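# Open four ring boxes, rings kept in place

## Task

Get every one of the four ring boxes open so that each stays upright and open on the table top, with its ring still seated in its slot.

## Robot and tools

Robot: one Doosan M1013 six-joint arm with a sixteen-motor right hand (LEAP style: index, middle and ring fingers plus a thumb). The arm base sits at (0, 0, +0.055) m in the scene frame and is tilted very slightly. Scene frame: origin on the table top straight under the base, +z up, +y to the left when looking along +x. Reported poses, velocities and targets all use this frame. end_effector_position is in metres and end_effector_quat_wxyz gives orientation. Both can be off by a few centimetres, more when the arm reaches far.

Hand point axes: +z runs along the straight fingers toward the tips, +x runs across the palm away from the thumb, and +y points out of the palm face (palm surface at y = -0.062). Straight fingertips end about 0.139 m beyond the knuckles, which sit at z = -0.017. A rigid mast near the wrist, on the palm side, can bump into things. Fingertips have rubber caps; the rest of the hand is hard plastic.

execute_actions(actions, cameras): actions is a list of actions, each lasting 0.5 s. An action is a table of up to 15 rows, one row per 1/30 s step; if there are fewer rows, the last row repeats. Each row has 24 numbers, all in [-1, 1]:
- dx, dy, dz, rx, ry, rz: an offset, not a pose. It is measured along the scene axes from the Hand target as it stood when the action began. Every row in the action counts from that same start, not from the row before. 1.0 equals 0.6 m of travel or 180 degrees. rx, ry, rz form one rotation vector, turning about the Hand target position. Sending the same offset again moves the hand further.
- 16 hand numbers, absolute hinge goals scaled between each hinge's stops, in this order: index_mcp, index_abd, index_pip, index_dip, middle_mcp, middle_abd, middle_pip, middle_dip, ring_mcp, ring_abd, ring_pip, ring_dip, thumb_cmc, thumb_axl, thumb_mcp, thumb_ipl. Values for straight: finger _mcp +0.75, _abd 0.00, _pip +0.58, _dip +0.70; thumb_cmc +0.71, thumb_axl +0.68, thumb_mcp +0.23, thumb_ipl +0.17. Moving a finger hinge toward -1 curls it toward the palm. Moving _abd toward -1 swings the finger away from the thumb. thumb_cmc toward -1 brings the thumb round in front of the palm.
- current_limit: -1 maps to 0 mA and +1 to 550 mA, with a floor of 11 mA. It also caps hinge speed.
- speed: hinge set-points travel at (speed+1)/2 of 8.5 rad/s.
The hand starts at current_limit +0.4 and speed -0.6. Whatever you last sent stays in effect. To keep the hand unchanged, send the previous 16 numbers, current_limit and speed again; at the start of a scene, read them from a result first. cameras is a list of names (cam_high, cam_low, cam_wrist, or "all"). An empty actions list returns the state plus all images.

move(target, speed, blend, blocking, cameras): target is a single 24-number row, or up to 15 rows, laid out as above. Every row is an offset from the current Hand target, all counted from that same target. The hand numbers are sent at the start, or when the arm reaches each later row. speed is the top path speed in m/s, from 0.002 to 2, default 0.25; rotation is capped at twice that value in rad/s. Give one number, or one per target. blend, in metres, rounds off corners in a list; 0 means stopping at each point. blocking=false returns after about 0.5 s while the move keeps running. A path lasting more than 10 s stops before reaching the target. The path does not avoid obstacles. The result ends with a "move:" line giving how it ended (done = at rest within 3 mm and 2 degrees; otherwise off_target, moving, held, fault) and which limits acted (paced = the sent pose was clipped, held = steps were withheld). Neither done nor off_target tells you whether the hand is touching something.

wait(seconds 0 to 10): the scene runs on while the arm holds its command; a running move keeps going. stop(): brakes a running move, which needs some distance. zoom_image(camera, region [x0,y0,x1,y1] in pixels, at most 504 x 504): a closer look at a camera's most recent image. Each camera image is 672x504. clear_fault(): clears a torque or force fault that a result has already reported. read_manual(section): licence texts only. finished_scene(scene): give the current scene's number; this ends the scene and cannot be reversed.

Result lines: Hand target is the last commanded pose after clipping, and the next offsets count from it. The hand point often stops short of it; send the missing distance as a new offset. hand_goal, hand_measured, hand_current_ma and hand_state are listed per motor in the order above. hand_state words: moving, goal, blocked, overload. Joint torques are in joint order. A Joint velocities reading of "within noise" means the arm is still.

Motion limits: each step the commanded pose is clipped to within 70 mm and 16 degrees of the measured pose. Joint speed caps are waist and shoulder 2.09, elbow 3.14, and wrist joints 3.93 rad/s.

Things to avoid: letting anything fall off the table, which fails the task; dropping parts, slamming, or pushing hard. The arm is stiff, so aiming even a little past a firm contact can trigger a fault. A force of 144 N on any part, or contact torque at a joint limit (waist and shoulder 316, elbow 148, wrist joints 41.8 N m), stops the arm until clear_fault is called. Approach contacts slowly, and to release a push, command the target back beyond the hand point. Keep paths away from the arm's own base. A hand motor held at 495 mA or more for 5 s shuts down for 10 s, so grip with goals only slightly past the object. Holding loads, long stretches, or pushing against unreachable poses heats motors; a MOTOR HOT line warns of this, and an over-temperature stop lasts 30 s or longer. Loose objects may occasionally get nudged by outside pushes.

Each tool is called as name(argument=value, ...) on one line, values as JSON.

## Session

execute_actions(actions=[])

Scene clock: 0.00 s.
end_effector_position=(+0.8892, -0.2128, +0.1594) hand_goal=(+0.754, +0.000, +0.576, +0.696, +0.754, +0.000, +0.576, +0.696, +0.754, +0.000, +0.576, +0.696, +0.714, +0.678, +0.226, +0.168) hand_measured=(+0.754, +0.000, +0.576, +0.696, +0.754, +0.000, +0.576, +0.696, +0.754, +0.000, +0.576, +0.696, +0.714, +0.678, +0.226, +0.168) hand_current_ma=(+0, +0, +0, +0, +0, +0, +0, +0, +0, +0, +0, +0, +0, +0, +0, +0) hand_state=(goal, goal, goal, goal, goal, goal, goal, goal, goal, goal, goal, goal, goal, goal, goal, goal) hand_current_limit=0.40 hand_speed=-0.60 end_effector_quat_wxyz=(+0.055, +0.107, +0.993, +0.011)
Joint positions: [-0.371 0.679 1.426 0.05 0.933 1.379]
Joint velocities: within noise
Joint torques (N m): no reading
Hand target: +0.8892, -0.2128, +0.1594; +0.055, +0.107, +0.993, +0.011

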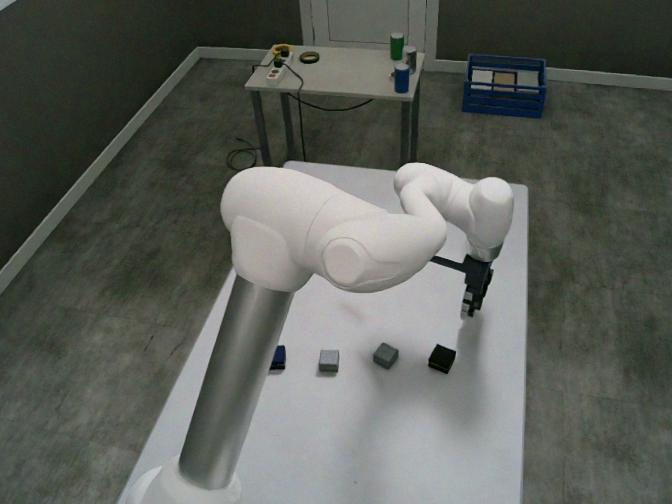

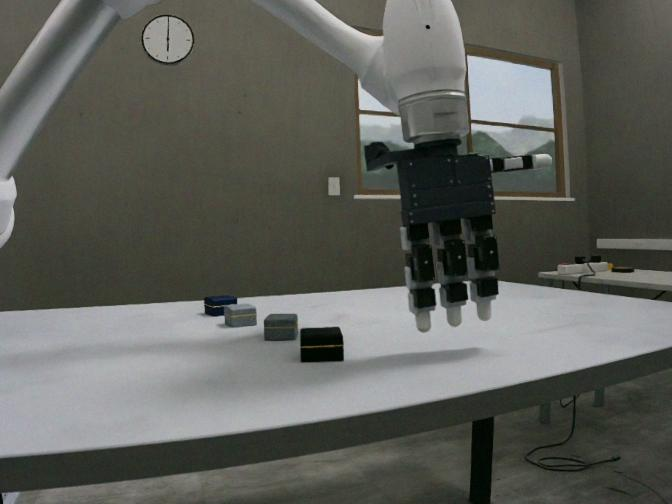

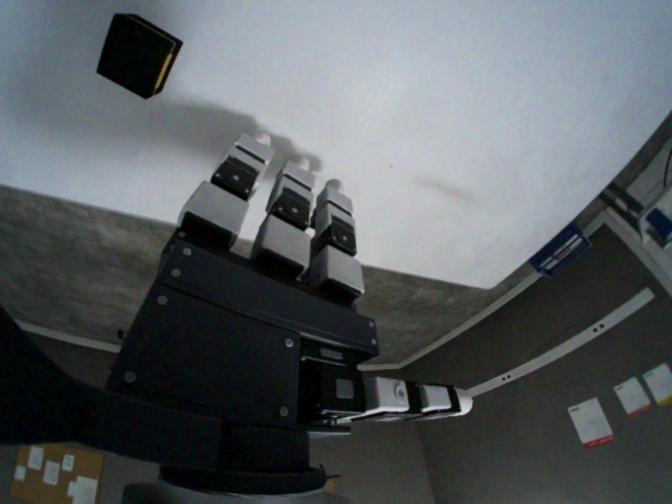

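zoom_image(camera="cam_high", region=[250, 320, 480, 390])

zoom_image(camera="cam_low", region=[190, 280, 360, 380])

zoom_image(camera="cam_wrist", region=[60, 0, 240, 135])

Scaled by 2.191.

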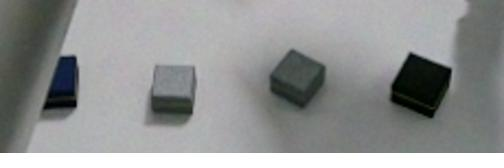

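Scaled by 2.965.

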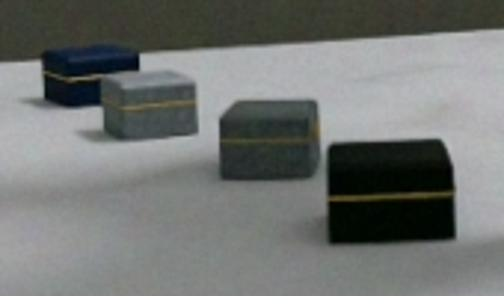

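Scaled by 2.800 from the camera's 672x504 image, which has a finer 960x720 frame.

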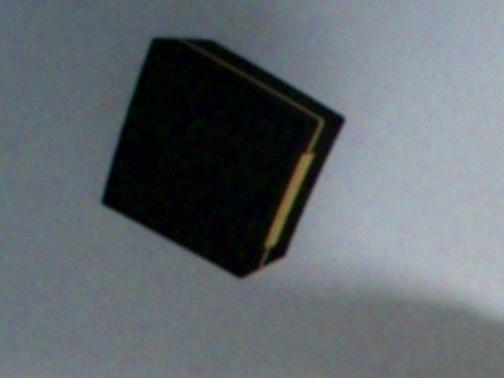

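move(target=[-0.149, 0.188, 0.051, 0,0,0, 0.754,0,0.576,0.696,0.754,0,0.576,0.696,0.754,0,0.576,0.696,0.714,0.678,0.226,0.168,0.4,-0.6], speed=0.4, cameras=["cam_wrist","cam_high","cam_low"])

zoom_image(camera="cam_wrist", region=[150, 0, 330, 135])

move(target=[-0.075, 0.238, 0, 0,0,0, 0.754,0,0.576,0.696,0.754,0,0.576,0.696,0.754,0,0.576,0.696,0.714,0.678,0.226,0.168,0.4,-0.6], speed=0.4, cameras=["cam_wrist","cam_high","cam_low"])

zoom_image(camera="cam_wrist", region=[150, 0, 330, 135])

move(target=[-0.036, 0.238, 0, 0,0,0, 0.754,0,0.576,0.696,0.754,0,0.576,0.696,0.754,0,0.576,0.696,0.714,0.678,0.226,0.168,0.4,-0.6], speed=0.4, cameras=["cam_wrist","cam_high","cam_low"])

zoom_image(camera="cam_wrist", region=[150, 0, 330, 135])

zoom_image(camera="cam_low", region=[190, 280, 360, 380])

zoom_image(camera="cam_high", region=[250, 320, 480, 390])

Scene clock: 12.57 s.
end_effector_position=(+0.7998, -0.1001, +0.1899) hand_goal=(+0.754, +0.000, +0.576, +0.696, +0.754, +0.000, +0.576, +0.696, +0.754, +0.000, +0.576, +0.696, +0.714, +0.678, +0.226, +0.168) hand_measured=(+0.754, +0.000, +0.576, +0.696, +0.754, +0.000, +0.576, +0.696, +0.754, +0.000, +0.576, +0.696, +0.714, +0.678, +0.224, +0.168) hand_current_ma=(+0, +0, +0, +0, +0, +0, +0, +0, +0, +0, +0, +0, +0, +0, -2, +0) hand_state=(goal, goal, goal, goal, goal, goal, goal, goal, goal, goal, goal, goal, goal, goal, goal, goal) hand_current_limit=0.40 hand_speed=-0.60 end_effector_quat_wxyz=(+0.055, +0.107, +0.993, +0.011)
Joint positions: [-0.274 0.493 1.685 0.04 0.857 1.479]
Joint torques (N m): [-1.16 -76.79 -34.64 4.01 -0.62 0.43]
Hand target: +0.7998, -0.1000, +0.1900; +0.055, +0.107, +0.993, +0.011
Off the commanded pose: 0.000 m, 0 deg.
move: done
camera_calibration:
cam_wrist: T_world_to_cam=[[0.89529, 0.42197, 0.142818, -0.668803], [0.198244, -0.66448, 0.720532, -0.402547], [0.398942, -0.616772, -0.678555, -0.131365], [0, 0, 0, 1]] pos_world=[0.730983, -0.0662915, 0.296426]

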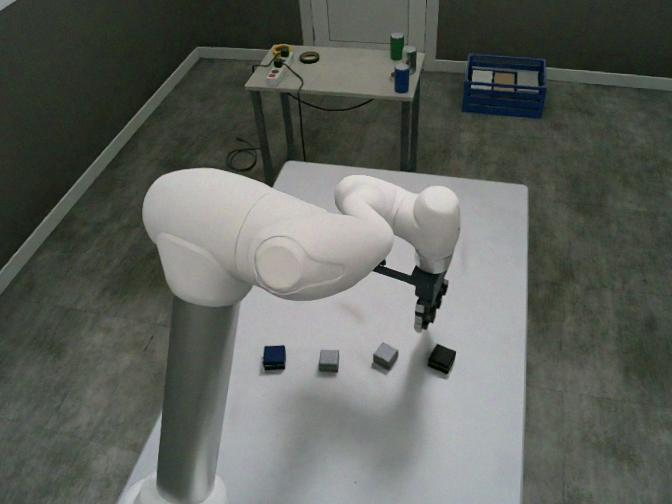

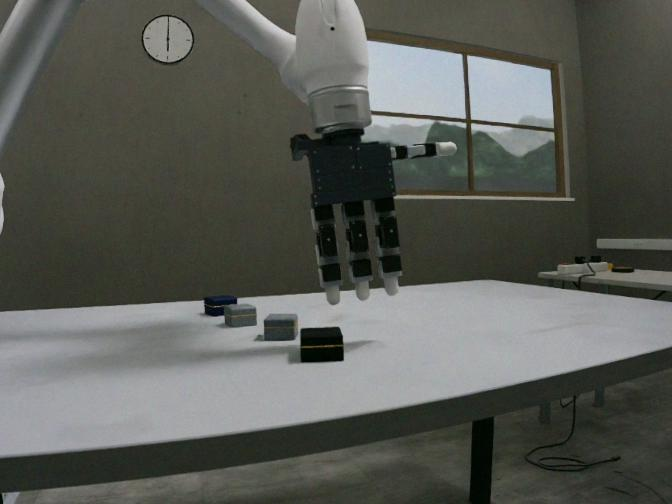

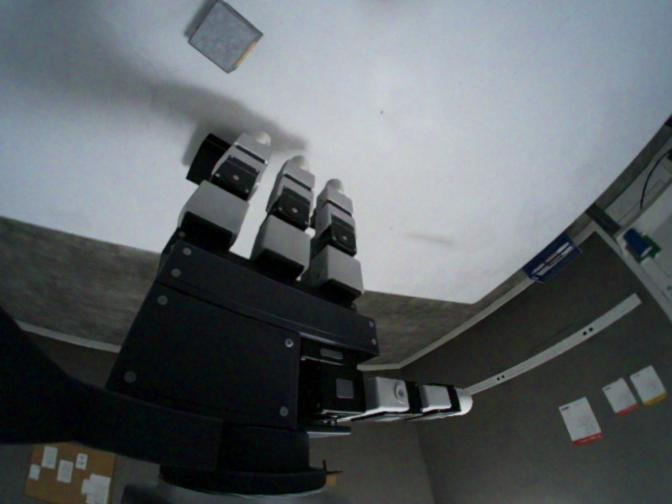

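Scaled by 2.800 from the camera's 672x504 image, which has a finer 960x720 frame.

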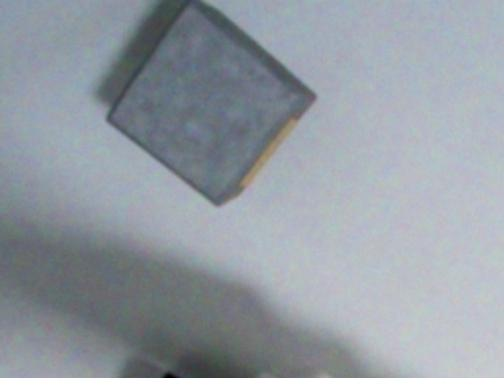

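Scene clock: 13.47 s.
end_effector_position=(+0.7548, +0.0427, +0.1900) hand_goal=(+0.754, +0.000, +0.576, +0.696, +0.754, +0.000, +0.576, +0.696, +0.754, +0.000, +0.576, +0.696, +0.714, +0.678, +0.226, +0.168) hand_measured=(+0.754, +0.000, +0.576, +0.696, +0.754, +0.000, +0.576, +0.696, +0.754, +0.000, +0.576, +0.696, +0.714, +0.678, +0.224, +0.168) hand_current_ma=(+0, +0, +0, +0, +0, +0, +0, +0, +0, +0, +0, +0, +0, +0, -2, +0) hand_state=(goal, goal, goal, goal, goal, goal, goal, goal, goal, goal, goal, goal, goal, goal, goal, goal) hand_current_limit=0.40 hand_speed=-0.60 end_effector_quat_wxyz=(+0.055, +0.107, +0.993, +0.011)
Joint positions: [-0.091 0.408 1.824 0.014 0.799 1.677]
Joint torques (N m): [-0.78 -68.36 -32.92 3.93 -0.7 0.45]
Hand target: +0.7548, +0.0428, +0.1900; +0.055, +0.107, +0.993, +0.011
Off the commanded pose: 0.000 m, 0 deg.
move: done
camera_calibration:
cam_wrist: T_world_to_cam=[[0.89529, 0.42197, 0.142818, -0.688773], [0.198244, -0.66448, 0.720532, -0.298738], [0.398942, -0.616772, -0.678555, -0.0253376], [0, 0, 0, 1]] pos_world=[0.685983, 0.0765085, 0.296426]

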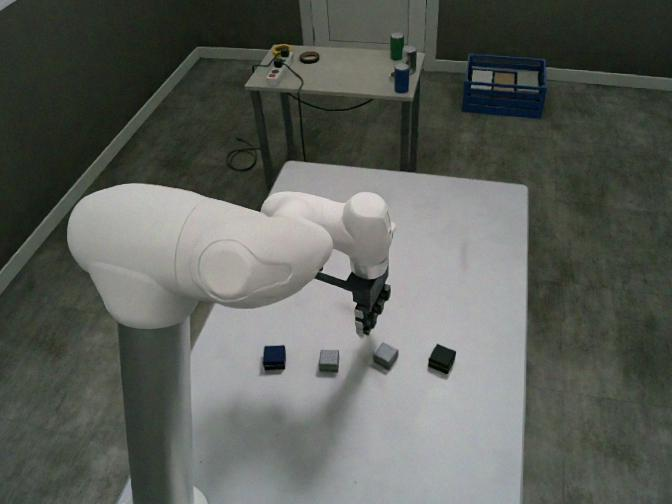

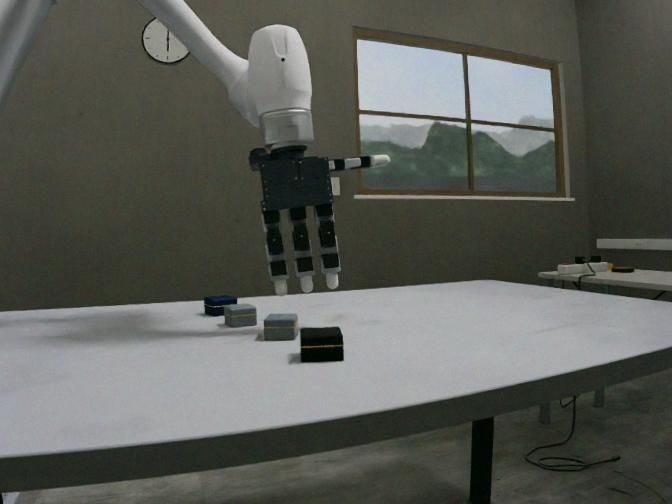

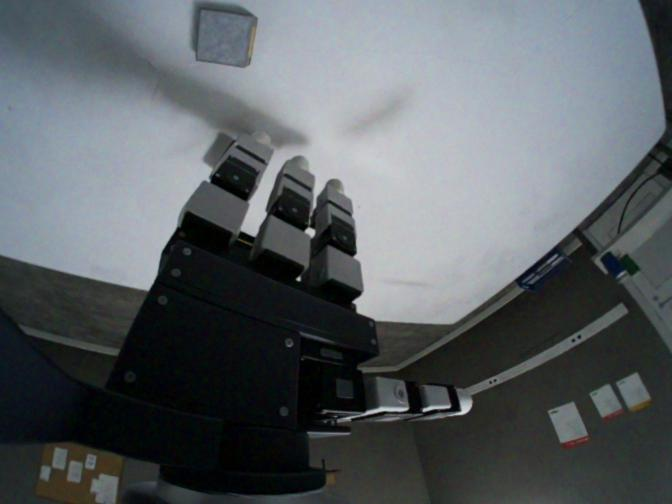

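Scaled by 2.800 from the camera's 672x504 image, which has a finer 960x720 frame.

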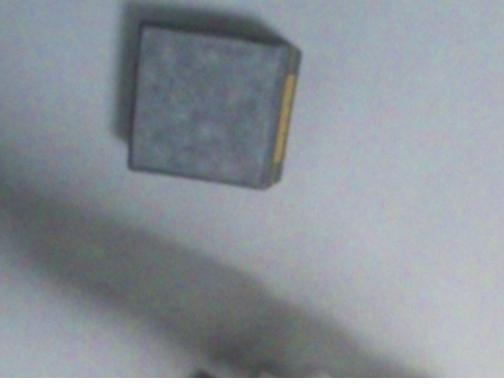

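Scene clock: 14.37 s.
end_effector_position=(+0.7332, +0.1855, +0.1900) hand_goal=(+0.754, +0.000, +0.576, +0.696, +0.754, +0.000, +0.576, +0.696, +0.754, +0.000, +0.576, +0.696, +0.714, +0.678, +0.226, +0.168) hand_measured=(+0.754, +0.000, +0.576, +0.696, +0.754, +0.000, +0.576, +0.696, +0.754, +0.000, +0.576, +0.696, +0.714, +0.678, +0.224, +0.168) hand_current_ma=(-1, +0, +0, +0, +0, +0, +0, +0, +0, +0, +0, +0, +0, +0, -2, +0) hand_state=(goal, goal, goal, goal, goal, goal, goal, goal, goal, goal, goal, goal, goal, goal, goal, goal) hand_current_limit=0.40 hand_speed=-0.60 end_effector_quat_wxyz=(+0.055, +0.107, +0.993, +0.011)
Joint positions: [0.119 0.391 1.853 -0.018 0.787 1.909]
Joint torques (N m): [-2.95 -66.12 -32.74 3.71 -0.76 0.4]
Hand target: +0.7332, +0.1856, +0.1900; +0.055, +0.107, +0.993, +0.011
Off the commanded pose: 0.000 m, 0 deg.
move: done
camera_calibration:
cam_wrist: T_world_to_cam=[[0.895272, 0.421966, 0.142943, -0.729731], [0.198157, -0.664506, 0.720532, -0.199577], [0.399026, -0.616747, -0.678529, 0.071353], [0, 0, 0, 1]] pos_world=[0.664383, 0.219309, 0.296526]

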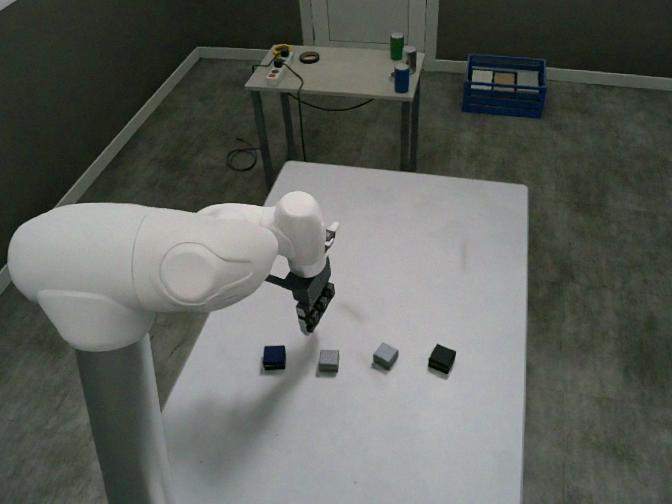

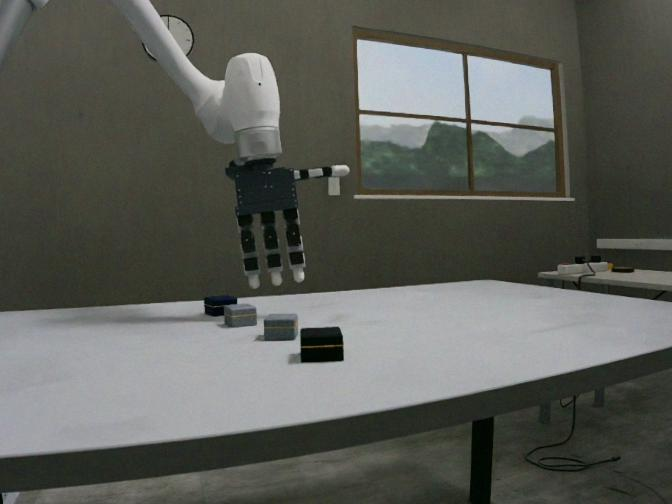

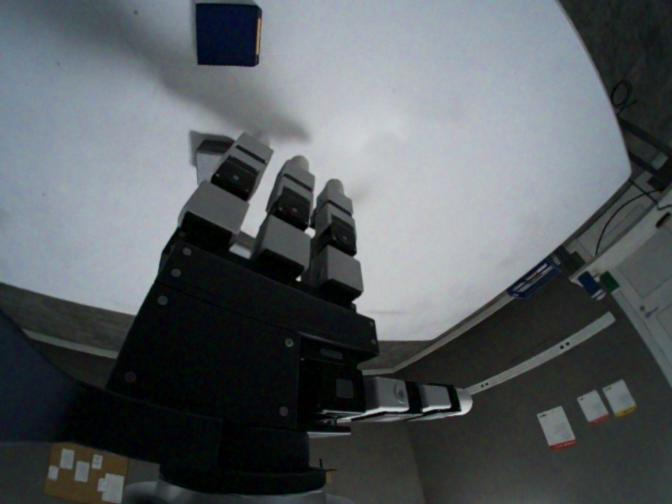

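Scaled by 2.800 from the camera's 672x504 image, which has a finer 960x720 frame.

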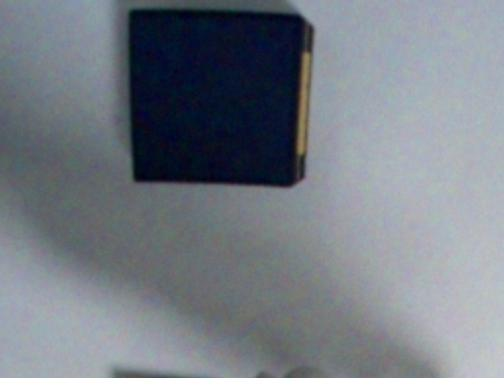

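Scaled by 2.965.

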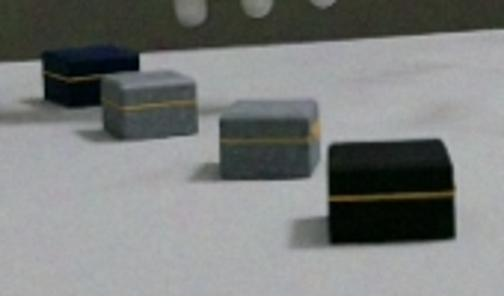

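Scaled by 2.191.

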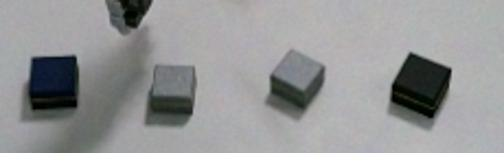

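move(target=[-0.2035, -0.0053, 0, 0.0166, 0.0337, -0.348, 0.274,0.03,0.577,0.696,0.877,0,0.577,-0.623,0.274,-0.03,0.577,0.696,0.714,0.678,0.226,0.168,0.4,-0.6], speed=0.4, cameras=["cam_wrist","cam_high","cam_low"])

zoom_image(camera="cam_wrist", region=[200, 80, 420, 300])

Scene clock: 47.00 s.
end_effector_position=(+0.6110, +0.1824, +0.1900) hand_goal=(+0.274, +0.030, +0.578, +0.696, +0.878, +0.000, +0.578, -0.622, +0.274, -0.030, +0.578, +0.696, +0.714, +0.678, +0.226, +0.168) hand_measured=(+0.286, +0.026, +0.576, +0.696, +0.872, +0.000, +0.576, -0.618, +0.286, -0.028, +0.576, +0.696, +0.714, +0.678, +0.224, +0.168) hand_current_ma=(+19, -3, -1, +0, -7, +0, -1, +3, +16, +2, -1, +0, +0, +0, -2, +0) hand_state=(goal, goal, goal, goal, goal, goal, goal, goal, goal, goal, goal, goal, goal, goal, goal, goal) hand_current_limit=0.40 hand_speed=-0.60 end_effector_quat_wxyz=(+0.000, +0.609, +0.793, +0.000)
Joint positions: [0.288 0.226 2.077 -0.014 0.843 3.17]
Joint torques (N m): [-2.15 -49.32 -30.99 3.54 -0.51 0.39]
Hand target: +0.6111, +0.1824, +0.1900; +0.000, +0.609, +0.793, +0.000
Off the commanded pose: 0.000 m, 0 deg.
move: done
camera_calibration:
cam_wrist: T_world_to_cam=[[0.790963, -0.610692, 0.0378479, -0.346989], [-0.456791, -0.548214, 0.700574, 0.205395], [-0.407086, -0.571417, -0.712575, 0.608931], [0, 0, 0, 1]] pos_world=[0.616166, 0.24865, 0.303147]

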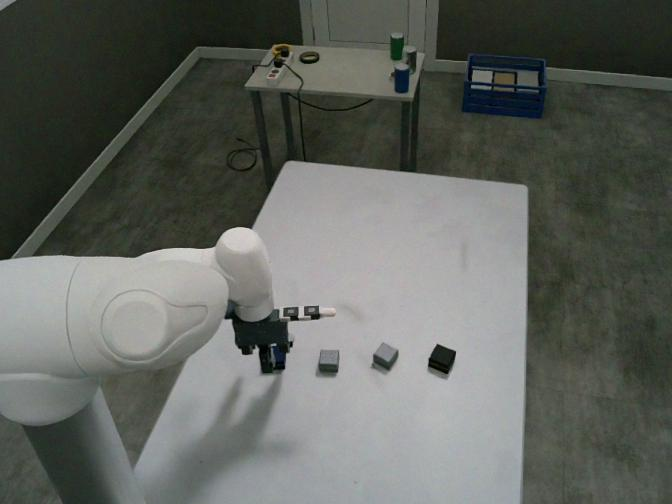

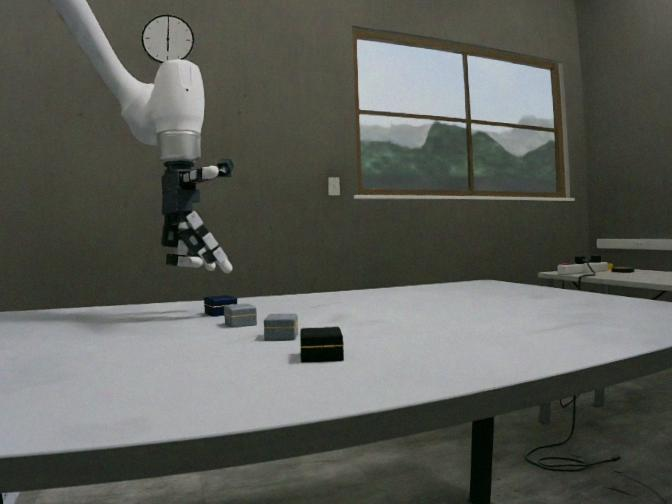

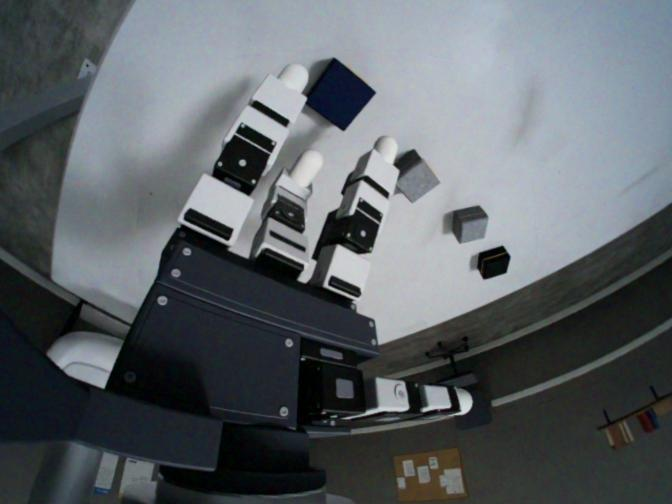

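Scaled by 2.291 from the camera's 672x504 image, which has a finer 960x720 frame.

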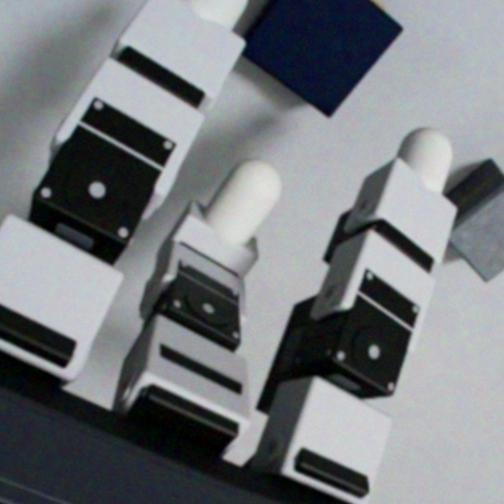

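move(target=[-0.0017, 0.0037, -0.1472, 0,0,0, 0.274,0.03,0.577,0.696,0.877,0,0.577,-0.664,0.274,-0.03,0.577,0.696,0.714,0.678,0.226,0.168,0.4,-0.6], speed=0.2, cameras=["cam_wrist","cam_high","cam_low"])

zoom_image(camera="cam_wrist", region=[200, 40, 440, 280])

zoom_image(camera="cam_low", region=[140, 220, 280, 340])

Scene clock: 51.07 s.
end_effector_position=(+0.6101, +0.1846, +0.1017) hand_goal=(+0.274, +0.030, +0.578, +0.696, +0.878, +0.000, +0.578, -0.664, +0.274, -0.030, +0.578, +0.696, +0.714, +0.678, +0.226, +0.168) hand_measured=(+0.286, +0.026, +0.576, +0.696, +0.872, +0.000, +0.576, -0.660, +0.284, -0.028, +0.576, +0.696, +0.714, +0.678, +0.224, +0.168) hand_current_ma=(+18, -3, -1, +0, -7, +0, -1, +3, +15, +2, -1, +0, +0, +0, -3, +0) hand_state=(goal, goal, goal, goal, goal, goal, goal, goal, goal, goal, goal, goal, goal, goal, goal, goal) hand_current_limit=0.40 hand_speed=-0.60 end_effector_quat_wxyz=(+0.000, +0.609, +0.793, +0.000)
Joint positions: [0.291 0.346 2.133 -0.016 0.666 3.177]
Joint torques (N m): [-1.66 -54.83 -25.86 2.99 -0.48 0.42]
Hand target: +0.6100, +0.1846, +0.1017; +0.000, +0.609, +0.793, +0.000
Off the commanded pose: 0.000 m, 0 deg.
move: done
camera_calibration:
cam_wrist: T_world_to_cam=[[0.790958, -0.610692, 0.0379569, -0.341534], [-0.456901, -0.548232, 0.700488, 0.268096], [-0.406974, -0.571399, -0.712654, 0.546804], [0, 0, 0, 1]] pos_world=[0.615167, 0.25085, 0.214847]

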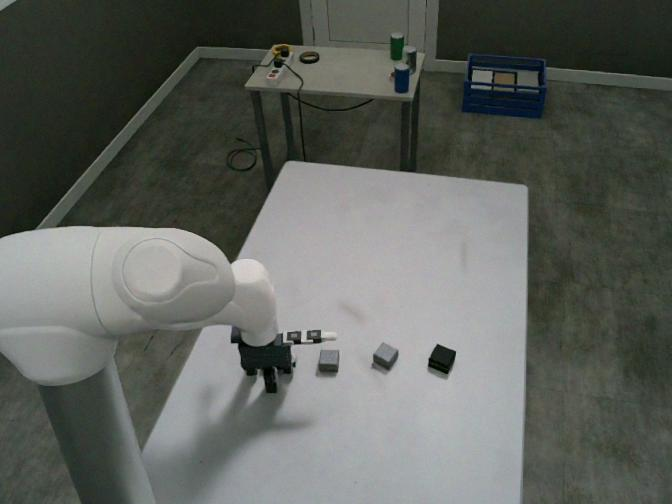

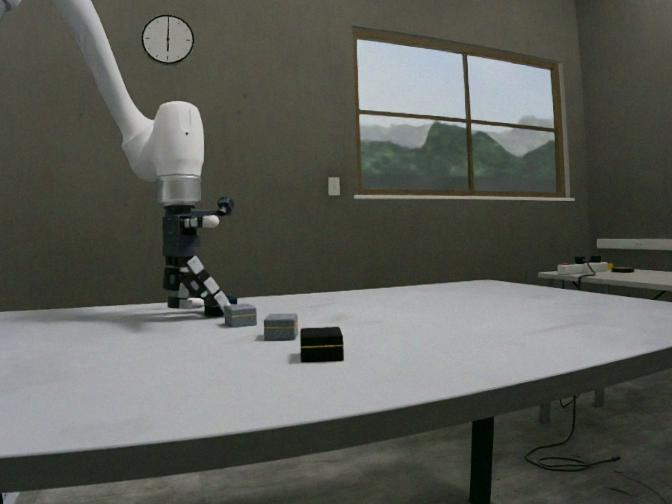

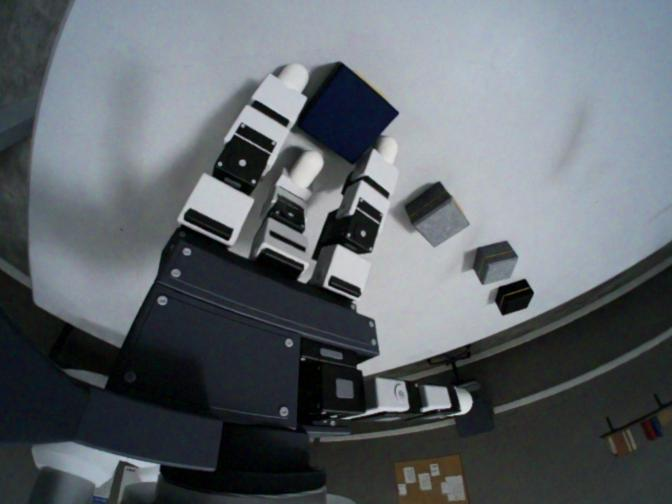

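Scaled by 2.100 from the camera's 672x504 image, which has a finer 960x720 frame.

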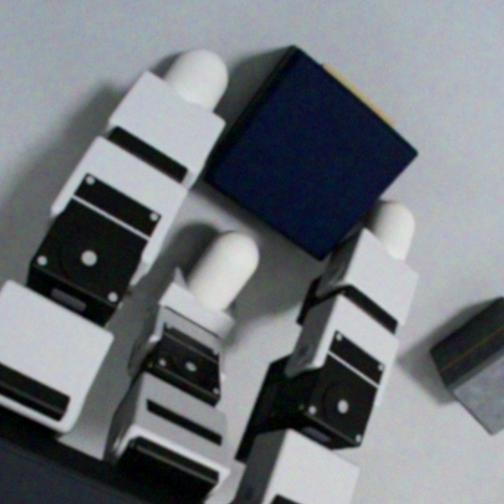

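Scaled by 3.600.

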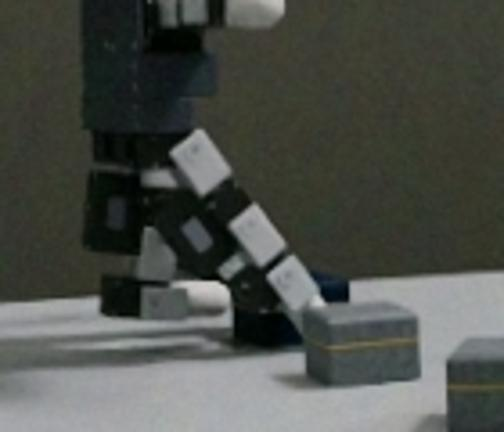

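execute_actions(actions=[[[0,0,0,0,0,0,0.274,-0.25,0.577,0.696,0.877,0,0.577,-0.664,0.274,0.25,0.577,0.696,0.714,0.678,0.226,0.168,0.4,-0.85]]], cameras=["cam_wrist","cam_low"])

zoom_image(camera="cam_wrist", region=[200, 40, 440, 280])

Scene clock: 52.90 s.
end_effector_position=(+0.6100, +0.1846, +0.1017) hand_goal=(+0.274, -0.250, +0.578, +0.696, +0.878, +0.000, +0.578, -0.664, +0.274, +0.250, +0.578, +0.696, +0.714, +0.678, +0.226, +0.168) hand_measured=(+0.286, -0.020, +0.576, +0.696, +0.872, +0.000, +0.576, -0.660, +0.284, +0.036, +0.578, +0.696, +0.714, +0.678, +0.224, +0.168) hand_current_ma=(+16, +385, -1, +0, -7, +0, -1, +3, +15, -385, +0, +0, +0, +0, -3, +0) hand_state=(goal, blocked, goal, goal, goal, goal, goal, goal, goal, blocked, goal, goal, goal, goal, goal, goal) hand_current_limit=0.40 hand_speed=-0.85 end_effector_quat_wxyz=(+0.000, +0.609, +0.793, +0.000)
Joint positions: [0.291 0.346 2.133 -0.016 0.666 3.177]
Joint torques (N m): [-1.82 -55.39 -25.99 3.05 -0.58 0.41]
Hand target: +0.6100, +0.1846, +0.1017; +0.000, +0.609, +0.793, +0.000
Off the commanded pose: 0.000 m, 0 deg.
camera_calibration:
cam_wrist: T_world_to_cam=[[0.790963, -0.610692, 0.0378479, -0.341513], [-0.456791, -0.548214, 0.700574, 0.268005], [-0.407086, -0.571417, -0.712575, 0.546861], [0, 0, 0, 1]] pos_world=[0.615166, 0.25085, 0.214847]
Images, in order (width x height): cam_low 672x504, cam_wrist 672x504.

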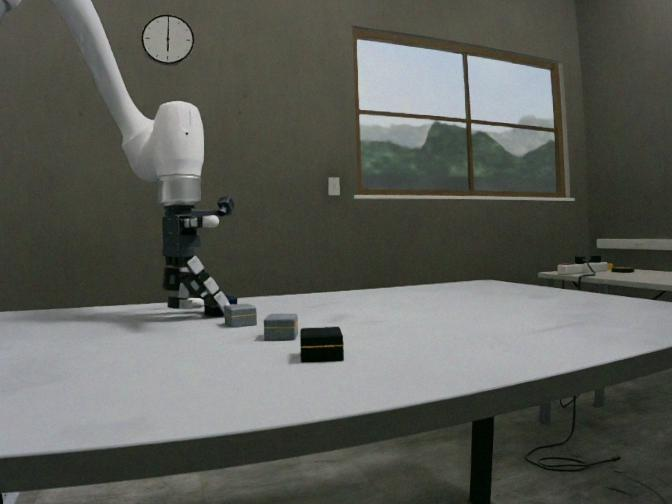

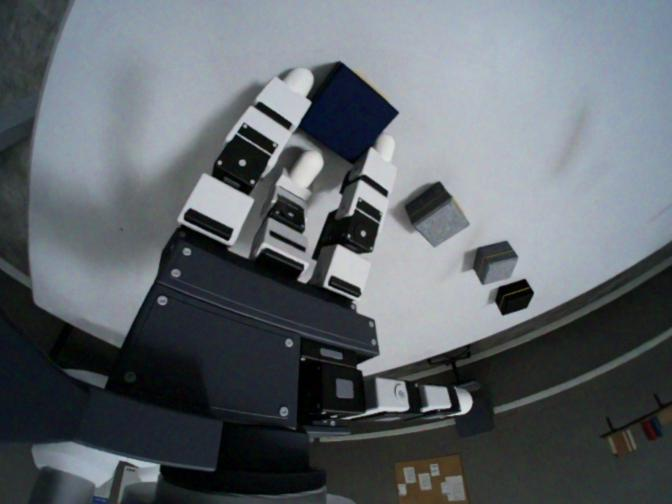

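Scaled by 2.100 from the camera's 672x504 image, which has a finer 960x720 frame.

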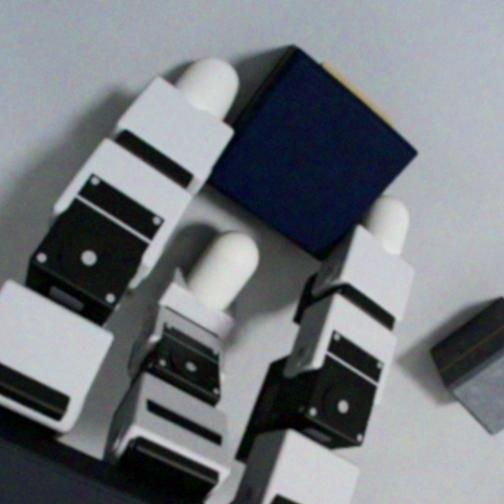

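execute_actions(actions=[[[0,0,0,0,0,0,0.274,0.04,0.577,0.696,0.877,0,0.577,-0.664,0.274,-0.04,0.577,0.696,0.714,0.678,0.226,0.168,0.4,-0.7]]])

move(target=[-0.0085, -0.0023, -0.0088, 0,0,0, 0.479,0.04,0.577,0.043,0.841,0,0.577,-0.746,0.479,-0.04,0.577,0.043,0.714,0.678,0.226,0.168,0.4,-0.7], speed=0.1)

execute_actions(actions=[[[0,0,0,0,0,0,0.479,-0.25,0.577,0.043,0.841,0,0.577,-0.746,0.479,0.25,0.577,0.043,0.714,0.678,0.226,0.168,0.4,-0.85]]], cameras=["cam_wrist","cam_low"])

zoom_image(camera="cam_wrist", region=[200, 40, 440, 280])

zoom_image(camera="cam_low", region=[140, 220, 280, 340])

Scene clock: 59.90 s.
end_effector_position=(+0.6100, +0.1846, +0.1017) hand_goal=(+0.274, +0.040, +0.578, +0.696, +0.878, +0.000, +0.578, -0.664, +0.274, -0.040, +0.578, +0.696, +0.714, +0.678, +0.226, +0.168) hand_measured=(+0.284, +0.036, +0.576, +0.696, +0.872, +0.000, +0.576, -0.660, +0.284, -0.038, +0.578, +0.696, +0.714, +0.678, +0.224, +0.168) hand_current_ma=(+15, -2, -1, +0, -7, +0, -1, +3, +15, +2, +0, +0, +0, +0, -3, +0) hand_state=(goal, goal, goal, goal, goal, goal, goal, goal, goal, goal, goal, goal, goal, goal, goal, goal) hand_current_limit=0.40 hand_speed=-0.70 end_effector_quat_wxyz=(+0.000, +0.609, +0.793, +0.000)
Joint positions: [0.291 0.346 2.133 -0.016 0.666 3.177]
Joint torques (N m): [-1.41 -55.73 -25.73 3.01 -0.58 0.38]
Hand target: +0.6100, +0.1846, +0.1017; +0.000, +0.609, +0.793, +0.000
Off the commanded pose: 0.000 m, 0 deg.

Scene clock: 60.80 s.
end_effector_position=(+0.6049, +0.1832, +0.0964) hand_goal=(+0.480, +0.040, +0.578, +0.044, +0.842, +0.000, +0.578, -0.746, +0.480, -0.040, +0.578, +0.044, +0.714, +0.678, +0.226, +0.168) hand_measured=(+0.480, +0.038, +0.576, +0.048, +0.842, +0.000, +0.576, -0.742, +0.480, -0.038, +0.576, +0.048, +0.714, +0.678, +0.224, +0.168) hand_current_ma=(+0, -2, -1, +3, +0, +0, -1, +3, +0, +1, -1, +3, +0, +0, -3, +0) hand_state=(goal, goal, goal, goal, goal, goal, goal, goal, goal, goal, goal, goal, goal, goal, goal, goal) hand_current_limit=0.40 hand_speed=-0.70 end_effector_quat_wxyz=(+0.000, +0.609, +0.793, +0.000)
Joint positions: [0.291 0.348 2.146 -0.017 0.652 3.177]
Joint torques (N m): [-1.83 -55.11 -25.57 2.97 -0.54 0.41]
Hand target: +0.6049, +0.1832, +0.0964; +0.000, +0.609, +0.793, +0.000
Off the commanded pose: 0.000 m, 0 deg.
move: done

Scene clock: 61.50 s.
end_effector_position=(+0.6049, +0.1832, +0.0964) hand_goal=(+0.480, -0.250, +0.578, +0.044, +0.842, +0.000, +0.578, -0.746, +0.480, +0.250, +0.578, +0.044, +0.714, +0.678, +0.226, +0.168) hand_measured=(+0.482, -0.092, +0.576, +0.042, +0.842, +0.000, +0.576, -0.742, +0.480, +0.074, +0.576, +0.048, +0.714, +0.678, +0.224, +0.168) hand_current_ma=(+2, +385, -1, -1, +0, +0, -1, +3, +0, -385, -1, +3, +0, +0, -3, +0) hand_state=(goal, blocked, goal, goal, goal, goal, goal, goal, goal, blocked, goal, goal, goal, goal, goal, goal) hand_current_limit=0.40 hand_speed=-0.85 end_effector_quat_wxyz=(+0.000, +0.609, +0.793, +0.000)
Joint positions: [0.291 0.348 2.146 -0.017 0.652 3.177]
Joint torques (N m): [-1.83 -55.26 -25.09 2.95 -0.54 0.36]
Hand target: +0.6049, +0.1832, +0.0964; +0.000, +0.609, +0.793, +0.000
Off the commanded pose: 0.000 m, 0 deg.
camera_calibration:
cam_wrist: T_world_to_cam=[[0.790963, -0.610692, 0.0378479, -0.338133], [-0.456791, -0.548214, 0.700574, 0.268621], [-0.407086, -0.571417, -0.712575, 0.540208], [0, 0, 0, 1]] pos_world=[0.610066, 0.24945, 0.209547]
Images, in order (width x height): cam_low 672x504, cam_wrist 672x504.

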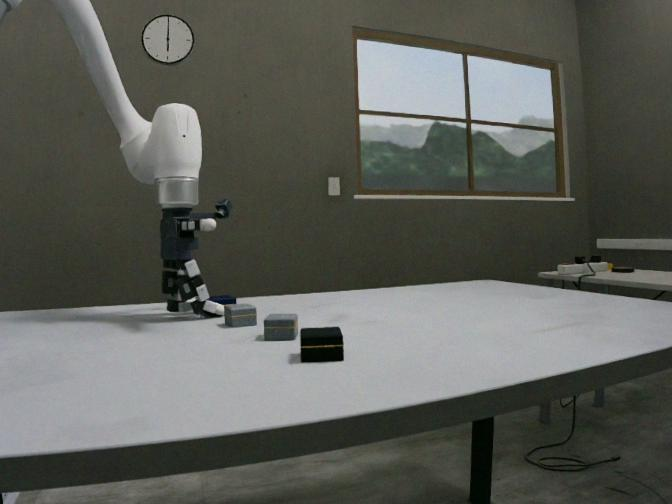

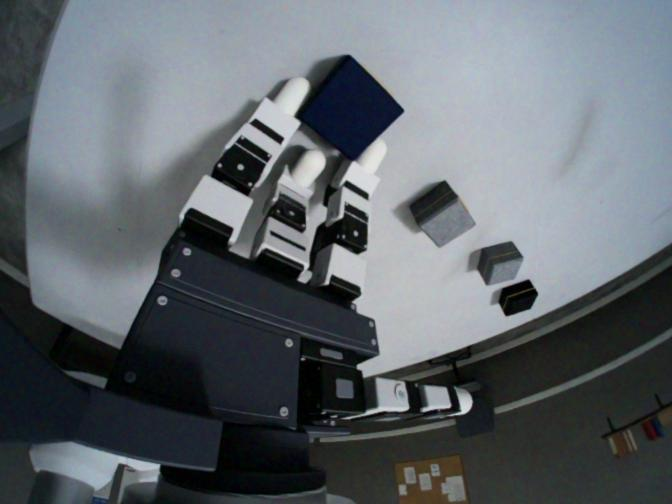

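Scaled by 2.100 from the camera's 672x504 image, which has a finer 960x720 frame.

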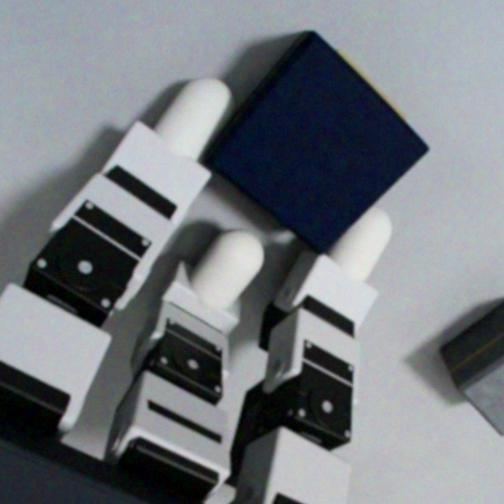

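Scaled by 3.600.

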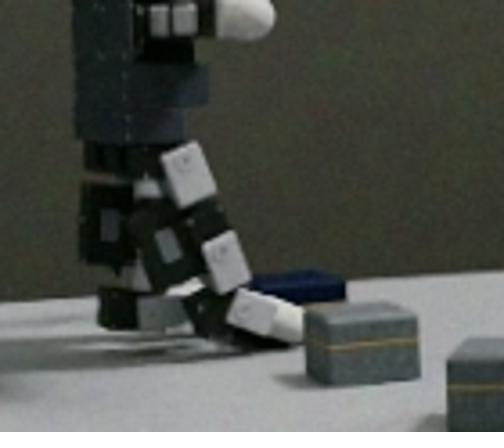

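execute_actions(actions=[[[0,0,0,0,0,0,0.479,-0.25,0.577,0.043,0.604,0,0.577,-0.472,0.479,0.25,0.577,0.043,0.714,0.678,0.226,0.168,0.4,-0.85]],[[0,0,0,0,0,0,0.479,-0.25,0.577,0.043,0.577,0,0.577,-0.604,0.479,0.25,0.577,0.043,0.714,0.678,0.226,0.168,0.4,-0.85],[0,0,0,0,0,0,0.479,-0.25,0.577,0.043,0.577,0,0.577,-0.604,0.479,0.25,0.577,0.043,0.714,0.678,0.226,0.168,0.4,-0.85],[0,0,0,0,0,0,0.479,-0.25,0.577,0.043,0.577,0,0.577,-0.604,0.479,0.25,0.577,0.043,0.714,0.678,0.226,0.168,0.4,-0.85],[0,0,0,0,0,0,0.479,-0.25,0.577,0.043,0.577,0,0.577,-0.604,0.479,0.25,0.577,0.043,0.714,0.678,0.226,0.168,0.4,-0.85],[0,0,0,0,0,0,0.479,-0.25,0.577,0.043,0.577,0,0.577,-0.604,0.479,0.25,0.577,0.043,0.714,0.678,0.226,0.168,0.4,-0.85],[0,0,0,0,0,0,0.479,-0.25,0.577,0.043,0.529,0,0.577,-0.693,0.479,0.25,0.577,0.043,0.714,0.678,0.226,0.168,0.4,-0.85],[0,0,0,0,0,0,0.479,-0.25,0.577,0.043,0.529,0,0.577,-0.693,0.479,0.25,0.577,0.043,0.714,0.678,0.226,0.168,0.4,-0.85],[0,0,0,0,0,0,0.479,-0.25,0.577,0.043,0.529,0,0.577,-0.693,0.479,0.25,0.577,0.043,0.714,0.678,0.226,0.168,0.4,-0.85],[0,0,0,0,0,0,0.479,-0.25,0.577,0.043,0.529,0,0.577,-0.693,0.479,0.25,0.577,0.043,0.714,0.678,0.226,0.168,0.4,-0.85],[0,0,0,0,0,0,0.479,-0.25,0.577,0.043,0.529,0,0.577,-0.693,0.479,0.25,0.577,0.043,0.714,0.678,0.226,0.168,0.4,-0.85],[0,0,0,0,0,0,0.479,-0.25,0.577,0.043,0.463,0,0.577,-0.733,0.479,0.25,0.577,0.043,0.714,0.678,0.226,0.168,0.4,-0.85]]], cameras=["cam_wrist","cam_low"])

zoom_image(camera="cam_wrist", region=[200, 40, 440, 280])

zoom_image(camera="cam_low", region=[140, 220, 280, 340])

Scene clock: 65.33 s.
end_effector_position=(+0.6049, +0.1832, +0.0964) hand_goal=(+0.480, -0.250, +0.578, +0.044, +0.464, +0.000, +0.578, -0.732, +0.480, +0.250, +0.578, +0.044, +0.714, +0.678, +0.226, +0.168) hand_measured=(+0.442, -0.106, +0.558, +0.038, +0.520, +0.002, +0.564, -0.778, +0.446, +0.090, +0.558, +0.038, +0.714, +0.678, +0.224, +0.168) hand_current_ma=(-87, +385, -32, -7, +150, +2, -19, -104, -74, -385, -33, -7, +0, +0, -3, +0) hand_state=(blocked, blocked, goal, goal, moving, goal, goal, blocked, blocked, blocked, blocked, goal, goal, goal, goal, goal) hand_current_limit=0.40 hand_speed=-0.85 end_effector_quat_wxyz=(+0.000, +0.609, +0.793, +0.000)
Joint positions: [0.291 0.348 2.146 -0.017 0.652 3.177]
Joint torques (N m): [-2.14 -52.63 -24.86 2.95 -0.53 0.4]
Hand target: +0.6049, +0.1832, +0.0964; +0.000, +0.609, +0.793, +0.000
Off the commanded pose: 0.000 m, 0 deg.
camera_calibration:
cam_wrist: T_world_to_cam=[[0.790963, -0.610692, 0.0378479, -0.338133], [-0.456791, -0.548214, 0.700574, 0.268621], [-0.407086, -0.571417, -0.712575, 0.540208], [0, 0, 0, 1]] pos_world=[0.610066, 0.24945, 0.209547]
Images, in order (width x height): cam_low 672x504, cam_wrist 672x504.

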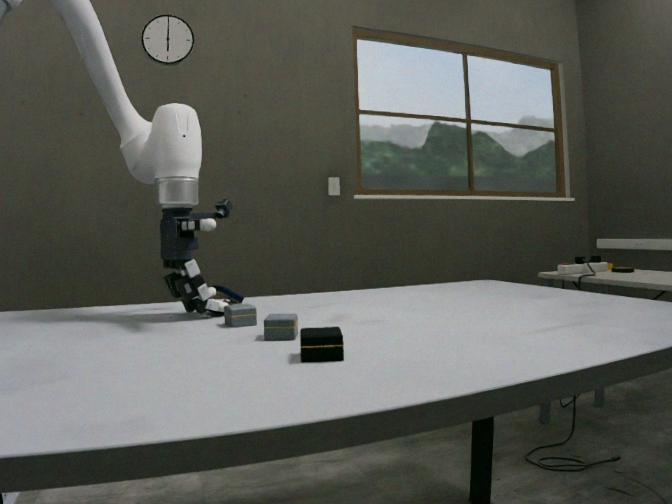

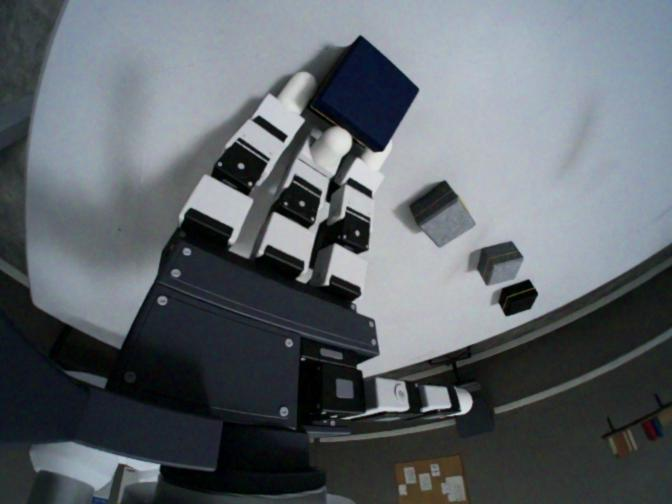

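Scaled by 2.100 from the camera's 672x504 image, which has a finer 960x720 frame.

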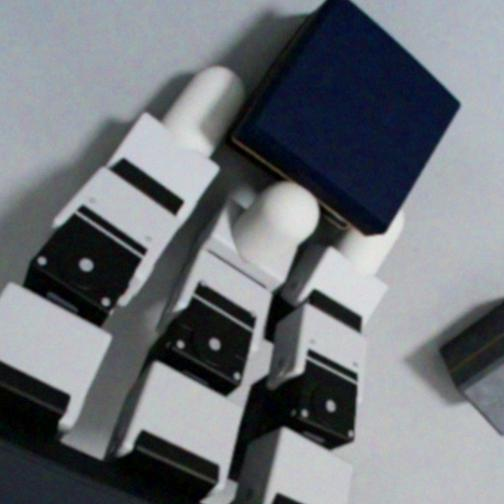

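Scaled by 3.600.

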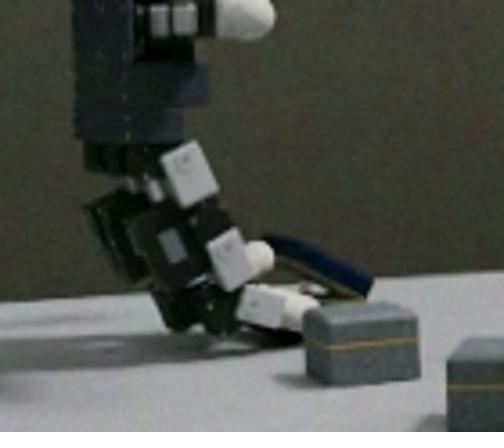

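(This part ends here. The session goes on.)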